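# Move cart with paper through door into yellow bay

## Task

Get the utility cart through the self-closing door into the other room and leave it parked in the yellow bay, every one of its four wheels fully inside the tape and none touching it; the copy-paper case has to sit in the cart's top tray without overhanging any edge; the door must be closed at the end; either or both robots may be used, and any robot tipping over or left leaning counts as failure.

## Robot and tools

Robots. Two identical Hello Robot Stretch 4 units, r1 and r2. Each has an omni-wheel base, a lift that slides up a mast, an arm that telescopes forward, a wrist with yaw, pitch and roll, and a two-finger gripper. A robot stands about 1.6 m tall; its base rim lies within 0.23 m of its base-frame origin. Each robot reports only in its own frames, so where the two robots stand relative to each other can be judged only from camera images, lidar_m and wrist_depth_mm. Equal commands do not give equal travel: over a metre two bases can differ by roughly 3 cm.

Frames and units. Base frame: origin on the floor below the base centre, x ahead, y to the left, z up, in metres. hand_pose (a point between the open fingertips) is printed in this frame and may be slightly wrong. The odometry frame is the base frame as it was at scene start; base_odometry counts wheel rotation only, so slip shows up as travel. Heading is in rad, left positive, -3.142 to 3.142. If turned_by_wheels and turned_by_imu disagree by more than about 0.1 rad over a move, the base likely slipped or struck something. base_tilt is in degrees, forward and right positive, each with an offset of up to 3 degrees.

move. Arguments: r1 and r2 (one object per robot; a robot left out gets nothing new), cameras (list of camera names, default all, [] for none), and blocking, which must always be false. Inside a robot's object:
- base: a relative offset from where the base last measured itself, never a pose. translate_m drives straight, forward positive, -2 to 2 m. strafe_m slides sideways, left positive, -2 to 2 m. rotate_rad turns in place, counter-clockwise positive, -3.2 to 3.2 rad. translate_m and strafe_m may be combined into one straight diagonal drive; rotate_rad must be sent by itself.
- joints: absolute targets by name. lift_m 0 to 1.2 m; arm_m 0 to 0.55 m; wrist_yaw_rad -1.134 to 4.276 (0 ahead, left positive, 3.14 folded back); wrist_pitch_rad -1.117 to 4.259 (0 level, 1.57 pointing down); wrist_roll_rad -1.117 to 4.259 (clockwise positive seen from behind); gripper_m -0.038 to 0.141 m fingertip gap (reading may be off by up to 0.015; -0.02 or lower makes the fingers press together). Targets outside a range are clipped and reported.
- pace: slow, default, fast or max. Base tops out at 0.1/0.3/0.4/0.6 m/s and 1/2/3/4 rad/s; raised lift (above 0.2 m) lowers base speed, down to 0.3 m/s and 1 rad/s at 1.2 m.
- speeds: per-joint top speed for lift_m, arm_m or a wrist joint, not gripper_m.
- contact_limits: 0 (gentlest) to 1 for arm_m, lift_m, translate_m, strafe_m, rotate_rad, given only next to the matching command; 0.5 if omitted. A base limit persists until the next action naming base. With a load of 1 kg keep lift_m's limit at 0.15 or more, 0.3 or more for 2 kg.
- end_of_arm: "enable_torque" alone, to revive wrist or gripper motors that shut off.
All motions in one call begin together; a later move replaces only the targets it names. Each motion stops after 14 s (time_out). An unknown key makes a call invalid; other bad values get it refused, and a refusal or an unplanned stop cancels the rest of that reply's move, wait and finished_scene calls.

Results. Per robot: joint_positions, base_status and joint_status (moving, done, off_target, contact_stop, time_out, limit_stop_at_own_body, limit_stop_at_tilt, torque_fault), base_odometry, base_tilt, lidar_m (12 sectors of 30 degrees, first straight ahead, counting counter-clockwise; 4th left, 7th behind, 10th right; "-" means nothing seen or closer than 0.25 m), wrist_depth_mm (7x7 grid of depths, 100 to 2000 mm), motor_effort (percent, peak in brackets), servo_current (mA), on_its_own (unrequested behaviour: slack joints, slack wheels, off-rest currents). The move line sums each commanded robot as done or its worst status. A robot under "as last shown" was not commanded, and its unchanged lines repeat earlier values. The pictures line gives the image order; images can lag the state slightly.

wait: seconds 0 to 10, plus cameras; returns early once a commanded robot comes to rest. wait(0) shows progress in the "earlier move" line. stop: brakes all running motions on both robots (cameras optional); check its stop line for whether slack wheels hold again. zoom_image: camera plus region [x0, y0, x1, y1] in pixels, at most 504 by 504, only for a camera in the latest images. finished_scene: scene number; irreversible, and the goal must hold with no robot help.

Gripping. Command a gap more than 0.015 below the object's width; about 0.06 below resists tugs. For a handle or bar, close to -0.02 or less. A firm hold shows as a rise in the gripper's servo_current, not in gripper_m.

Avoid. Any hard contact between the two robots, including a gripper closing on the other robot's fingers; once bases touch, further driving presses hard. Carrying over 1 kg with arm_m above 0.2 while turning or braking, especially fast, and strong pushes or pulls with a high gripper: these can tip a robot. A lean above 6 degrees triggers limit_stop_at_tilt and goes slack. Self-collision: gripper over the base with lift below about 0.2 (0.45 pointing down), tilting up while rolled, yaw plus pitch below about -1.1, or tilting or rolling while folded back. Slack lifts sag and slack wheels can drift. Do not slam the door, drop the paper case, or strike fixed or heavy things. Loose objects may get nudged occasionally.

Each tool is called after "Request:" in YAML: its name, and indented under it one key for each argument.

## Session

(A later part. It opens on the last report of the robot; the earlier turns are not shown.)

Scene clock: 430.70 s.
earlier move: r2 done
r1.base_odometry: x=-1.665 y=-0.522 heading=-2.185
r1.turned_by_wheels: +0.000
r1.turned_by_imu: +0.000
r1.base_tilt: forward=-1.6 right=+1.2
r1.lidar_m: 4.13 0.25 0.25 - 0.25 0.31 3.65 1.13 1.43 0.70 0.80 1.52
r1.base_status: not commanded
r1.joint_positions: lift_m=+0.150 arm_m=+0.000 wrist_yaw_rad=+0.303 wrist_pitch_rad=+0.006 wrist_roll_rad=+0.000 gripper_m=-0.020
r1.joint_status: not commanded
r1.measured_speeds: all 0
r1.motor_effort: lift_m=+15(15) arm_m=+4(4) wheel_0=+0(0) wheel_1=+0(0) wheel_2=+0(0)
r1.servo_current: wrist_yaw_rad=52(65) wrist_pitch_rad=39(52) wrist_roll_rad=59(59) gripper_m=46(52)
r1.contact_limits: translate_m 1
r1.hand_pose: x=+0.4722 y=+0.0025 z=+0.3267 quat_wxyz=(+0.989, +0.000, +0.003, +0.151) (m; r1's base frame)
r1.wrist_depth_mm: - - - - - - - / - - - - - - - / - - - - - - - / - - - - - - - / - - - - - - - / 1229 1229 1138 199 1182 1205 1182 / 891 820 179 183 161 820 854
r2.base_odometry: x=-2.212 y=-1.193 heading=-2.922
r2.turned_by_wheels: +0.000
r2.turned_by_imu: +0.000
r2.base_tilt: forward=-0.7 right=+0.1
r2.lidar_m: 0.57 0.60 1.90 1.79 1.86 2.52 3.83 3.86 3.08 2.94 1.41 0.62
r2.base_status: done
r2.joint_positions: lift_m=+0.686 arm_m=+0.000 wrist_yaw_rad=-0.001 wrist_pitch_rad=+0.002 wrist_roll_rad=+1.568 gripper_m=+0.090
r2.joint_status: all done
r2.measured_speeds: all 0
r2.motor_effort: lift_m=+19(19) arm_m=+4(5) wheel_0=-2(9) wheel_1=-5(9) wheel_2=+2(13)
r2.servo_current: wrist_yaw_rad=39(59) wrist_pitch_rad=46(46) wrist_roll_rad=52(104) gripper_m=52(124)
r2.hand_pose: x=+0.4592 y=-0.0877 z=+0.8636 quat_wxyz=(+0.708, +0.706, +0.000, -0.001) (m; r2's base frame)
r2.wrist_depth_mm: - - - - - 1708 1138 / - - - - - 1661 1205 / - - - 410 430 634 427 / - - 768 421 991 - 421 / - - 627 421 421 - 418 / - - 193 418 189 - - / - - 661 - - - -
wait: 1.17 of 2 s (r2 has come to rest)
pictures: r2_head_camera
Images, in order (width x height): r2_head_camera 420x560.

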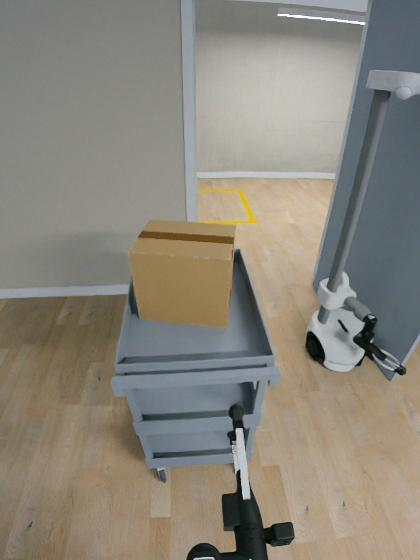

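Request:
move:
  blocking: false
  cameras: []
  r2: {"base":{"strafe_m":0.08}}

Request:
wait:
  seconds: 3
  cameras: []

Request:
move:
  blocking: false
  cameras: []
  r2: {"base":{"translate_m":0.16},"pace":"slow","contact_limits":{"translate_m":0.2}}

Request:
wait:
  seconds: 4
  cameras: ["r2_head_camera"]

Scene clock: 437.37 s.
move: r2 moving
r1: as last shown
r1.base_tilt: forward=-1.6 right=+1.3
r1.lidar_m: 4.10 0.25 0.25 - 0.25 0.30 3.65 1.09 1.39 0.70 0.82 1.58
r1.motor_effort: lift_m=+15(15) arm_m=+4(4) wheel_0=+0(1) wheel_1=+0(0) wheel_2=+0(0)
r1.servo_current: wrist_yaw_rad=46(59) wrist_pitch_rad=46(52) wrist_roll_rad=46(59) gripper_m=46(46)
r1.contact_limits: translate_m 1
r1.wrist_depth_mm: - - - - - - - / - - - - - - - / - - - - - - - / - - - - - - - / - - - - - - - / 1229 1229 1138 199 1229 1205 1160 / 878 831 180 182 161 809 854
r2.base_odometry: x=-2.204 y=-1.228 heading=-2.922
r2.turned_by_wheels: +0.000
r2.turned_by_imu: +0.001
r2.base_tilt: forward=-0.7 right=+0.1
r2.lidar_m: 0.56 0.60 1.85 1.77 1.84 2.42 3.81 3.88 3.14 2.96 1.41 0.59
r2.base_status: strafe_m moving
r2.joint_positions: lift_m=+0.686 arm_m=+0.000 wrist_yaw_rad=-0.001 wrist_pitch_rad=+0.002 wrist_roll_rad=+1.568 gripper_m=+0.090
r2.joint_status: not commanded
r2.measured_speeds: translate_m=+0.000 strafe_m=+0.141 rotate_rad=-0.002 lift_m=+0.000 arm_m=+0.000 wrist_yaw_rad=+0.000 wrist_pitch_rad=+0.000 wrist_roll_rad=+0.000
r2.motor_effort: lift_m=+19(19) arm_m=+4(5) wheel_0=-8(12) wheel_1=+11(11) wheel_2=+0(2)
r2.servo_current: wrist_yaw_rad=39(52) wrist_pitch_rad=39(46) wrist_roll_rad=52(52) gripper_m=52(59)
r2.hand_pose: x=+0.4592 y=-0.0877 z=+0.8636 quat_wxyz=(+0.708, +0.706, +0.000, -0.001) (m; r2's base frame)
r2.wrist_depth_mm: - - - - - 1708 1182 / - - - - - 1618 1182 / - - - 421 427 707 424 / - - 640 424 1025 - 418 / - - 627 418 418 - 418 / - - 193 415 189 - - / - - 661 - - - -
pictures: none
No camera images: "cameras" was empty.

Scene clock: 438.20 s.
earlier move: r2 done
r1.base_odometry: x=-1.665 y=-0.522 heading=-2.185
r1.turned_by_wheels: +0.000
r1.turned_by_imu: +0.000
r1.base_tilt: forward=-1.6 right=+1.3
r1.lidar_m: 4.12 0.26 0.25 - 0.25 0.31 3.64 1.13 1.41 0.70 0.82 1.65
r1.base_status: not commanded
r1.joint_positions: lift_m=+0.150 arm_m=+0.000 wrist_yaw_rad=+0.303 wrist_pitch_rad=+0.006 wrist_roll_rad=+0.000 gripper_m=-0.020
r1.joint_status: not commanded
r1.measured_speeds: all 0
r1.motor_effort: lift_m=+15(15) arm_m=+4(4) wheel_0=+0(1) wheel_1=+0(0) wheel_2=+0(0)
r1.servo_current: wrist_yaw_rad=46(65) wrist_pitch_rad=46(59) wrist_roll_rad=46(59) gripper_m=39(46)
r1.contact_limits: translate_m 1
r1.hand_pose: x=+0.4722 y=+0.0025 z=+0.3267 quat_wxyz=(+0.989, +0.000, +0.003, +0.151) (m; r1's base frame)
r1.wrist_depth_mm: - - - - - - - / - - - - - - - / - - - - - - - / - - - - - - - / - - - - - - - / 1255 1255 1118 199 1229 1182 1182 / 891 820 180 183 161 820 854
r2.base_odometry: x=-2.194 y=-1.271 heading=-2.922
r2.turned_by_wheels: +0.000
r2.turned_by_imu: +0.000
r2.base_tilt: forward=-0.7 right=+0.1
r2.lidar_m: 0.57 2.15 1.80 1.72 1.78 2.37 3.82 3.89 3.19 3.00 1.44 0.61
r2.base_status: done
r2.joint_positions: lift_m=+0.686 arm_m=+0.000 wrist_yaw_rad=-0.001 wrist_pitch_rad=+0.002 wrist_roll_rad=+1.568 gripper_m=+0.090
r2.joint_status: not commanded
r2.measured_speeds: all 0
r2.motor_effort: lift_m=+19(19) arm_m=+4(5) wheel_0=-3(12) wheel_1=+2(11) wheel_2=+0(2)
r2.servo_current: wrist_yaw_rad=52(52) wrist_pitch_rad=39(46) wrist_roll_rad=52(59) gripper_m=52(59)
r2.hand_pose: x=+0.4592 y=-0.0877 z=+0.8636 quat_wxyz=(+0.708, +0.706, +0.000, -0.001) (m; r2's base frame)
r2.wrist_depth_mm: - - - 359 - 1708 1205 / - - - 418 424 424 427 / - - - 418 - 878 415 / - - 627 413 1008 - 415 / - - 640 415 415 - 421 / - - 193 415 188 - - / - - - - - - -
wait: 0.83 of 3 s (r2 has come to rest)
pictures: none
No camera images: "cameras" was empty.

Scene clock: 438.70 s.
move: r2 moving
r1: as last shown
r1.lidar_m: 4.12 0.26 0.25 - 0.25 0.29 3.61 1.11 1.40 0.71 0.81 1.64
r1.motor_effort: lift_m=+15(15) arm_m=+4(4) wheel_0=+0(0) wheel_1=+0(0) wheel_2=+0(0)
r1.servo_current: wrist_yaw_rad=65(65) wrist_pitch_rad=39(59) wrist_roll_rad=46(52) gripper_m=39(46)
r1.contact_limits: translate_m 1
r1.wrist_depth_mm: - - - - - - - / - - - - - - - / - - - - - - - / - - - - - - - / - - - - - - - / 1229 1255 1118 200 1205 1205 1160 / 878 831 180 183 160 820 842
r2.base_odometry: x=-2.206 y=-1.273 heading=-2.922
r2.turned_by_wheels: +0.000
r2.turned_by_imu: +0.000
r2.base_tilt: forward=-0.7 right=+0.0
r2.lidar_m: 0.56 2.14 1.81 1.71 1.77 2.38 3.85 3.91 3.18 3.02 1.41 0.60
r2.base_status: translate_m moving
r2.joint_positions: lift_m=+0.686 arm_m=+0.000 wrist_yaw_rad=-0.001 wrist_pitch_rad=+0.002 wrist_roll_rad=+1.568 gripper_m=+0.090
r2.joint_status: not commanded
r2.measured_speeds: translate_m=+0.048 strafe_m=+0.000 rotate_rad=-0.001 lift_m=+0.000 arm_m=+0.000 wrist_yaw_rad=+0.000 wrist_pitch_rad=+0.000 wrist_roll_rad=+0.000
r2.motor_effort: lift_m=+19(19) arm_m=+4(5) wheel_0=+9(10) wheel_1=+7(7) wheel_2=-10(11)
r2.servo_current: wrist_yaw_rad=33(52) wrist_pitch_rad=46(46) wrist_roll_rad=52(65) gripper_m=59(65)
r2.contact_limits: translate_m 0.2
r2.hand_pose: x=+0.4592 y=-0.0877 z=+0.8636 quat_wxyz=(+0.708, +0.706, +0.000, -0.001) (m; r2's base frame)
r2.wrist_depth_mm: - - - 362 - 1708 1182 / - - - 407 415 634 415 / - - - 404 1008 878 - / - - 621 407 1008 - - / - - 621 407 402 - - / - - 193 407 189 - - / - - - - - - -
pictures: none
No camera images: "cameras" was empty.

Scene clock: 441.10 s.
earlier move: r2 done
r1.base_odometry: x=-1.665 y=-0.522 heading=-2.185
r1.turned_by_wheels: +0.000
r1.turned_by_imu: +0.000
r1.base_tilt: forward=-1.6 right=+1.3
r1.lidar_m: 4.10 0.25 0.25 - 0.25 0.31 3.61 1.13 1.40 0.71 0.80 5.09
r1.base_status: not commanded
r1.joint_positions: lift_m=+0.150 arm_m=+0.000 wrist_yaw_rad=+0.303 wrist_pitch_rad=+0.006 wrist_roll_rad=+0.000 gripper_m=-0.020
r1.joint_status: not commanded
r1.measured_speeds: all 0
r1.motor_effort: lift_m=+15(15) arm_m=+4(4) wheel_0=+0(1) wheel_1=+0(0) wheel_2=+0(0)
r1.servo_current: wrist_yaw_rad=33(65) wrist_pitch_rad=39(59) wrist_roll_rad=52(72) gripper_m=39(52)
r1.contact_limits: translate_m 1
r1.hand_pose: x=+0.4722 y=+0.0025 z=+0.3267 quat_wxyz=(+0.989, +0.000, +0.003, +0.151) (m; r1's base frame)
r1.wrist_depth_mm: - - - - - - - / - - - - - - - / - - - - - - - / - - - - - - - / - - - - - - - / 1229 1205 1118 198 1182 1205 1205 / 866 809 180 183 161 831 842
r2.base_odometry: x=-2.350 y=-1.306 heading=-2.922
r2.turned_by_wheels: +0.000
r2.turned_by_imu: +0.001
r2.base_tilt: forward=-0.7 right=+0.1
r2.lidar_m: 0.39 0.43 1.81 1.71 1.79 2.39 3.98 4.02 3.17 3.01 1.33 0.46
r2.base_status: done
r2.joint_positions: lift_m=+0.686 arm_m=+0.000 wrist_yaw_rad=-0.001 wrist_pitch_rad=+0.002 wrist_roll_rad=+1.568 gripper_m=+0.090
r2.joint_status: not commanded
r2.measured_speeds: all 0
r2.motor_effort: lift_m=+19(19) arm_m=+5(5) wheel_0=+4(10) wheel_1=+5(7) wheel_2=-5(11)
r2.servo_current: wrist_yaw_rad=46(59) wrist_pitch_rad=39(46) wrist_roll_rad=52(65) gripper_m=59(65)
r2.contact_limits: translate_m 0.2
r2.hand_pose: x=+0.4592 y=-0.0877 z=+0.8636 quat_wxyz=(+0.708, +0.706, +0.000, -0.001) (m; r2's base frame)
r2.wrist_depth_mm: 1756 - - 200 260 1397 1078 / 1708 - - 259 259 1708 - / - - - 259 259 842 - / 1661 469 462 258 259 866 - / - 480 477 258 258 854 - / - 165 195 198 192 - - / - - 508 - 258 - -
wait: 2.40 of 4 s (r2 has come to rest)
pictures: r2_head_camera
Images, in order (width x height): r2_head_camera 420x560.

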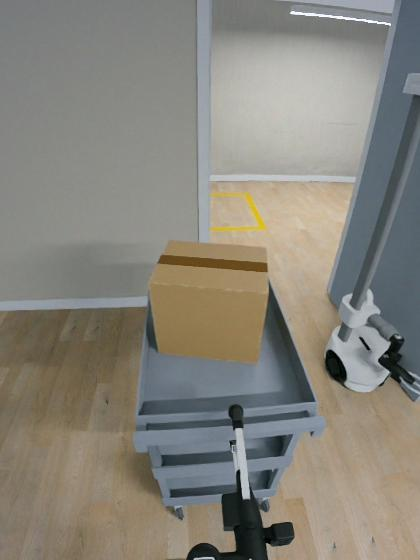

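Request:
move:
  blocking: false
  cameras: []
  r2: {"joints":{"gripper_m":-0.03}}

Request:
wait:
  seconds: 2
  cameras: []

Request:
move:
  blocking: false
  cameras: []
  r2: {"base":{"translate_m":-0.55,"strafe_m":-0.3},"pace":"slow"}

Request:
wait:
  seconds: 8
  cameras: ["r2_head_camera"]

Scene clock: 449.27 s.
move: r2 moving
r1: as last shown
r1.turned_by_imu: -0.001
r1.lidar_m: 4.11 0.25 0.25 - 0.25 0.30 3.63 1.12 1.40 0.69 0.83 5.09
r1.servo_current: wrist_yaw_rad=33(52) wrist_pitch_rad=52(52) wrist_roll_rad=39(59) gripper_m=39(46)
r1.contact_limits: translate_m 1
r1.wrist_depth_mm: - - - - - - - / - - - - - - - / - - - - - - - / - - - - - - - / - - - - - - - / 1229 1255 1118 198 1205 1205 1182 / 891 842 180 183 161 809 854
r2.base_odometry: x=-2.350 y=-1.306 heading=-2.922
r2.turned_by_wheels: +0.000
r2.turned_by_imu: +0.001
r2.base_tilt: forward=-0.6 right=+0.1
r2.lidar_m: 0.40 0.42 1.83 1.73 1.79 2.41 4.02 4.03 3.17 3.01 1.32 0.45
r2.base_status: not commanded
r2.joint_positions: lift_m=+0.686 arm_m=+0.000 wrist_yaw_rad=-0.001 wrist_pitch_rad=+0.002 wrist_roll_rad=+1.568 gripper_m=+0.072
r2.joint_status: gripper_m moving
r2.measured_speeds: all 0
r2.motor_effort: lift_m=+19(19) arm_m=+4(5) wheel_0=+4(4) wheel_1=+4(5) wheel_2=-5(5)
r2.servo_current: wrist_yaw_rad=46(59) wrist_pitch_rad=33(46) wrist_roll_rad=39(59) gripper_m=98(111)
r2.contact_limits: translate_m 0.2
r2.hand_pose: x=+0.4592 y=-0.0877 z=+0.8636 quat_wxyz=(+0.708, +0.706, +0.000, -0.001) (m; r2's base frame)
r2.wrist_depth_mm: 1661 - - 200 260 1397 1078 / 1708 - - 259 259 1661 - / - - - 259 260 842 - / 1708 469 462 258 258 842 - / - 477 477 257 259 854 - / - 492 190 198 191 - - / - 141 512 - 257 - -
pictures: none
No camera images: "cameras" was empty.

Scene clock: 450.67 s.
earlier move: r2 done
r1.base_odometry: x=-1.665 y=-0.522 heading=-2.185
r1.turned_by_wheels: +0.000
r1.turned_by_imu: +0.000
r1.base_tilt: forward=-1.6 right=+1.3
r1.lidar_m: 4.12 0.27 0.25 - 0.25 0.29 3.61 1.12 1.40 0.71 0.81 5.09
r1.base_status: not commanded
r1.joint_positions: lift_m=+0.150 arm_m=+0.000 wrist_yaw_rad=+0.303 wrist_pitch_rad=+0.006 wrist_roll_rad=+0.000 gripper_m=-0.020
r1.joint_status: not commanded
r1.measured_speeds: all 0
r1.motor_effort: lift_m=+15(15) arm_m=+4(4) wheel_0=+0(1) wheel_1=+0(0) wheel_2=+0(0)
r1.servo_current: wrist_yaw_rad=65(65) wrist_pitch_rad=46(59) wrist_roll_rad=59(65) gripper_m=33(46)
r1.contact_limits: translate_m 1
r1.hand_pose: x=+0.4722 y=+0.0025 z=+0.3267 quat_wxyz=(+0.989, +0.000, +0.003, +0.151) (m; r1's base frame)
r1.wrist_depth_mm: - - - - - - - / - - - - - - - / - - - - - - - / - - - - - - - / - - - - - - - / 1205 1229 1118 198 1182 1205 1160 / 878 820 180 183 162 809 866
r2.base_odometry: x=-2.350 y=-1.306 heading=-2.921
r2.turned_by_wheels: +0.000
r2.turned_by_imu: +0.000
r2.base_tilt: forward=-0.7 right=+0.0
r2.lidar_m: 0.40 0.41 1.82 1.73 1.81 2.36 3.99 4.02 3.16 3.02 1.34 0.45
r2.base_status: not commanded
r2.joint_positions: lift_m=+0.686 arm_m=+0.000 wrist_yaw_rad=+0.000 wrist_pitch_rad=+0.002 wrist_roll_rad=+1.568 gripper_m=-0.028
r2.joint_status: all done
r2.measured_speeds: all 0
r2.motor_effort: lift_m=+19(19) arm_m=+5(5) wheel_0=+3(4) wheel_1=+4(5) wheel_2=-2(5)
r2.servo_current: wrist_yaw_rad=39(59) wrist_pitch_rad=39(52) wrist_roll_rad=52(59) gripper_m=156(319)
r2.contact_limits: translate_m 0.2
r2.hand_pose: x=+0.4592 y=-0.0875 z=+0.8636 quat_wxyz=(+0.708, +0.706, +0.001, -0.001) (m; r2's base frame)
r2.wrist_depth_mm: - - - 191 252 1576 1160 / - - - 191 251 1661 512 / - - - 191 252 842 - / 1708 455 455 190 250 842 - / - 473 469 190 250 866 - / - 477 186 190 178 152 - / - - 496 - - - -
wait: 1.40 of 2 s (r2 has come to rest)
pictures: none
No camera images: "cameras" was empty.

Scene clock: 451.17 s.
move: r2 moving
r1: as last shown
r1.lidar_m: 4.10 0.26 0.25 - 0.25 0.30 3.65 1.12 1.41 0.71 0.81 5.09
r1.motor_effort: lift_m=+15(15) arm_m=+4(4) wheel_0=+0(0) wheel_1=+0(0) wheel_2=+0(0)
r1.servo_current: wrist_yaw_rad=52(65) wrist_pitch_rad=52(52) wrist_roll_rad=52(59) gripper_m=46(46)
r1.contact_limits: translate_m 1
r1.wrist_depth_mm: - - - - - - - / - - - - - - - / - - - - - - - / - - - - - - - / - - - - - - - / 1229 1229 1118 199 1229 1182 1182 / 866 831 180 184 162 809 854
r2.base_odometry: x=-2.340 y=-1.296 heading=-2.921
r2.turned_by_wheels: +0.000
r2.turned_by_imu: +0.000
r2.base_tilt: forward=-0.7 right=+0.0
r2.lidar_m: 0.41 0.43 1.81 1.73 1.80 2.35 4.01 4.05 3.15 3.02 1.34 0.45
r2.base_status: translate_m moving; strafe_m moving
r2.joint_positions: lift_m=+0.686 arm_m=+0.000 wrist_yaw_rad=+0.000 wrist_pitch_rad=+0.002 wrist_roll_rad=+1.568 gripper_m=-0.028
r2.joint_status: not commanded
r2.measured_speeds: translate_m=-0.049 strafe_m=-0.027 rotate_rad=+0.002 lift_m=+0.000 arm_m=+0.000 wrist_yaw_rad=+0.000 wrist_pitch_rad=+0.000 wrist_roll_rad=+0.000
r2.motor_effort: lift_m=+19(19) arm_m=+4(5) wheel_0=-4(4) wheel_1=-8(9) wheel_2=+13(13)
r2.servo_current: wrist_yaw_rad=46(52) wrist_pitch_rad=39(39) wrist_roll_rad=39(65) gripper_m=150(156)
r2.hand_pose: x=+0.4593 y=-0.0874 z=+0.8636 quat_wxyz=(+0.708, +0.706, +0.001, -0.001) (m; r2's base frame)
r2.wrist_depth_mm: - - - 190 251 1537 1160 / - - - 191 251 1708 517 / - - - 191 251 842 - / - 455 455 190 250 854 - / - 473 469 190 250 854 - / - 480 185 193 178 153 - / - - 504 - - 564 -
pictures: none
No camera images: "cameras" was empty.

Scene clock: 458.10 s.
earlier move: r2 done
r1.base_odometry: x=-1.665 y=-0.522 heading=-2.185
r1.turned_by_wheels: +0.000
r1.turned_by_imu: +0.000
r1.base_tilt: forward=-1.6 right=+1.3
r1.lidar_m: 4.12 0.26 0.25 - 0.25 0.30 3.63 1.11 1.42 2.75 0.84 1.03
r1.base_status: not commanded
r1.joint_positions: lift_m=+0.150 arm_m=+0.000 wrist_yaw_rad=+0.303 wrist_pitch_rad=+0.006 wrist_roll_rad=+0.000 gripper_m=-0.020
r1.joint_status: not commanded
r1.measured_speeds: all 0
r1.motor_effort: lift_m=+15(15) arm_m=+4(4) wheel_0=+0(1) wheel_1=+0(0) wheel_2=+0(0)
r1.servo_current: wrist_yaw_rad=39(72) wrist_pitch_rad=46(59) wrist_roll_rad=52(72) gripper_m=46(52)
r1.contact_limits: translate_m 1
r1.hand_pose: x=+0.4722 y=+0.0025 z=+0.3267 quat_wxyz=(+0.989, +0.000, +0.003, +0.151) (m; r1's base frame)
r1.wrist_depth_mm: - - - - - - - / - - - - - - - / - - - - - - - / - - - - - - - / - - - - - - - / 1229 1229 1138 198 1205 1229 1160 / 878 820 180 184 161 809 854
r2.base_odometry: x=-1.879 y=-0.893 heading=-2.922
r2.turned_by_wheels: +0.000
r2.turned_by_imu: -0.001
r2.base_tilt: forward=-0.6 right=+0.1
r2.lidar_m: 0.39 0.38 2.09 2.01 2.12 2.79 3.40 3.44 2.87 2.73 2.83 0.47
r2.base_status: done
r2.joint_positions: lift_m=+0.686 arm_m=+0.000 wrist_yaw_rad=+0.001 wrist_pitch_rad=+0.002 wrist_roll_rad=+1.568 gripper_m=-0.028
r2.joint_status: not commanded
r2.measured_speeds: all 0
r2.motor_effort: lift_m=+19(19) arm_m=-4(5) wheel_0=-8(12) wheel_1=-4(10) wheel_2=+8(16)
r2.servo_current: wrist_yaw_rad=39(65) wrist_pitch_rad=39(46) wrist_roll_rad=39(65) gripper_m=150(156)
r2.hand_pose: x=+0.4594 y=-0.0872 z=+0.8636 quat_wxyz=(+0.708, +0.706, +0.001, +0.000) (m; r2's base frame)
r2.wrist_depth_mm: - - - 242 306 1205 1060 / - - - 291 297 1366 442 / - - - 277 285 1863 544 / - - - 265 271 831 - / - - 462 202 259 854 - / - - 185 195 177 - - / - 455 455 - - - -
wait: 6.93 of 8 s (r2 has come to rest)
pictures: r2_head_camera
Images, in order (width x height): r2_head_camera 420x560.

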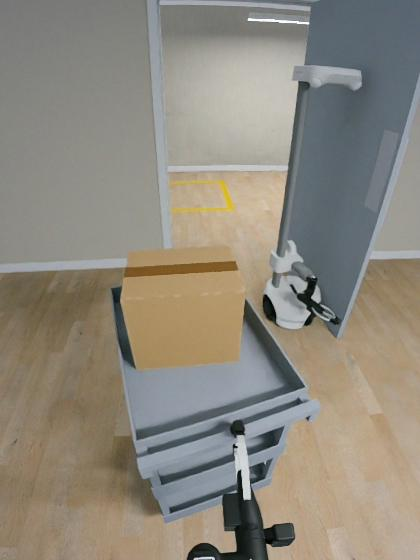

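Request:
move:
  blocking: false
  cameras: []
  r2: {"base":{"strafe_m":0.22},"pace":"slow"}

Request:
wait:
  seconds: 5
  cameras: ["r2_head_camera"]

Scene clock: 470.73 s.
move: r2 moving
r1: as last shown
r1.turned_by_imu: -0.001
r1.lidar_m: 4.12 0.25 0.25 - 0.25 0.28 3.64 1.12 1.42 2.76 0.85 1.04
r1.servo_current: wrist_yaw_rad=59(65) wrist_pitch_rad=46(52) wrist_roll_rad=26(65) gripper_m=46(46)
r1.contact_limits: translate_m 1
r1.wrist_depth_mm: - - - - - - - / - - - - - - - / - - - - - - - / - - - - - - - / - - - - - - - / 1229 1229 1138 199 1205 1205 1160 / 878 842 180 183 161 809 842
r2.base_odometry: x=-1.876 y=-0.907 heading=-2.922
r2.turned_by_wheels: +0.000
r2.turned_by_imu: +0.001
r2.base_tilt: forward=-0.6 right=+0.1
r2.lidar_m: 0.37 0.36 2.09 2.00 2.08 2.73 3.38 3.45 2.91 2.73 2.83 0.49
r2.base_status: strafe_m moving
r2.joint_positions: lift_m=+0.686 arm_m=+0.000 wrist_yaw_rad=-0.006 wrist_pitch_rad=+0.002 wrist_roll_rad=+1.568 gripper_m=-0.028
r2.joint_status: not commanded
r2.measured_speeds: translate_m=+0.000 strafe_m=+0.055 rotate_rad=+0.000 lift_m=+0.000 arm_m=+0.000 wrist_yaw_rad=-0.021 wrist_pitch_rad=+0.000 wrist_roll_rad=+0.000
r2.motor_effort: lift_m=+19(19) arm_m=-4(4) wheel_0=-13(14) wheel_1=+6(8) wheel_2=+0(7)
r2.servo_current: wrist_yaw_rad=52(59) wrist_pitch_rad=39(46) wrist_roll_rad=46(59) gripper_m=150(156)
r2.hand_pose: x=+0.4588 y=-0.0890 z=+0.8636 quat_wxyz=(+0.708, +0.706, -0.001, -0.003) (m; r2's base frame)
r2.wrist_depth_mm: - - - 245 307 317 1042 / - - - 289 297 1430 442 / - - - 276 285 1756 535 / - - - 265 270 842 - / - - 469 202 258 842 - / - - 185 194 178 - - / - 455 452 - 239 - -
pictures: none
No camera images: "cameras" was empty.

Scene clock: 473.57 s.
earlier move: r2 done
r1.base_odometry: x=-1.665 y=-0.522 heading=-2.185
r1.turned_by_wheels: +0.000
r1.turned_by_imu: +0.000
r1.base_tilt: forward=-1.6 right=+1.3
r1.lidar_m: 4.13 0.26 0.25 - 0.25 0.30 3.61 1.13 1.40 2.76 0.90 1.17
r1.base_status: not commanded
r1.joint_positions: lift_m=+0.150 arm_m=+0.000 wrist_yaw_rad=+0.303 wrist_pitch_rad=+0.006 wrist_roll_rad=+0.000 gripper_m=-0.020
r1.joint_status: not commanded
r1.measured_speeds: all 0
r1.motor_effort: lift_m=+15(15) arm_m=+4(4) wheel_0=+0(1) wheel_1=+0(1) wheel_2=+0(0)
r1.servo_current: wrist_yaw_rad=39(72) wrist_pitch_rad=46(59) wrist_roll_rad=33(65) gripper_m=46(52)
r1.contact_limits: translate_m 1
r1.hand_pose: x=+0.4722 y=+0.0025 z=+0.3267 quat_wxyz=(+0.989, +0.000, +0.003, +0.151) (m; r1's base frame)
r1.wrist_depth_mm: - - - - - - - / - - - - - - - / - - - - - - - / - - - - - - - / - - - - - - - / 1205 1255 1138 198 1205 1182 1182 / 891 831 179 184 161 820 854
r2.base_odometry: x=-1.831 y=-1.107 heading=-2.922
r2.turned_by_wheels: +0.000
r2.turned_by_imu: +0.000
r2.base_tilt: forward=-0.7 right=+0.1
r2.lidar_m: 0.39 0.41 1.90 1.78 1.85 2.45 3.40 3.46 3.11 2.95 3.05 0.43
r2.base_status: done
r2.joint_positions: lift_m=+0.686 arm_m=+0.000 wrist_yaw_rad=-0.007 wrist_pitch_rad=+0.003 wrist_roll_rad=+1.568 gripper_m=-0.029
r2.joint_status: not commanded
r2.measured_speeds: all 0
r2.motor_effort: lift_m=+19(19) arm_m=-4(4) wheel_0=-3(17) wheel_1=+3(9) wheel_2=-1(7)
r2.servo_current: wrist_yaw_rad=59(72) wrist_pitch_rad=39(46) wrist_roll_rad=46(65) gripper_m=98(156)
r2.hand_pose: x=+0.4587 y=-0.0894 z=+0.8634 quat_wxyz=(+0.708, +0.706, -0.001, -0.003) (m; r2's base frame)
r2.wrist_depth_mm: - 1708 - 163 224 1397 1160 / - - - 164 224 750 - / - 445 424 165 226 820 - / - 439 436 167 228 831 - / - 462 459 168 229 831 - / - - 186 169 177 - - / - - 496 - - 1618 -
wait: 2.83 of 5 s (r2 has come to rest)
pictures: r2_head_camera
Images, in order (width x height): r2_head_camera 420x560.

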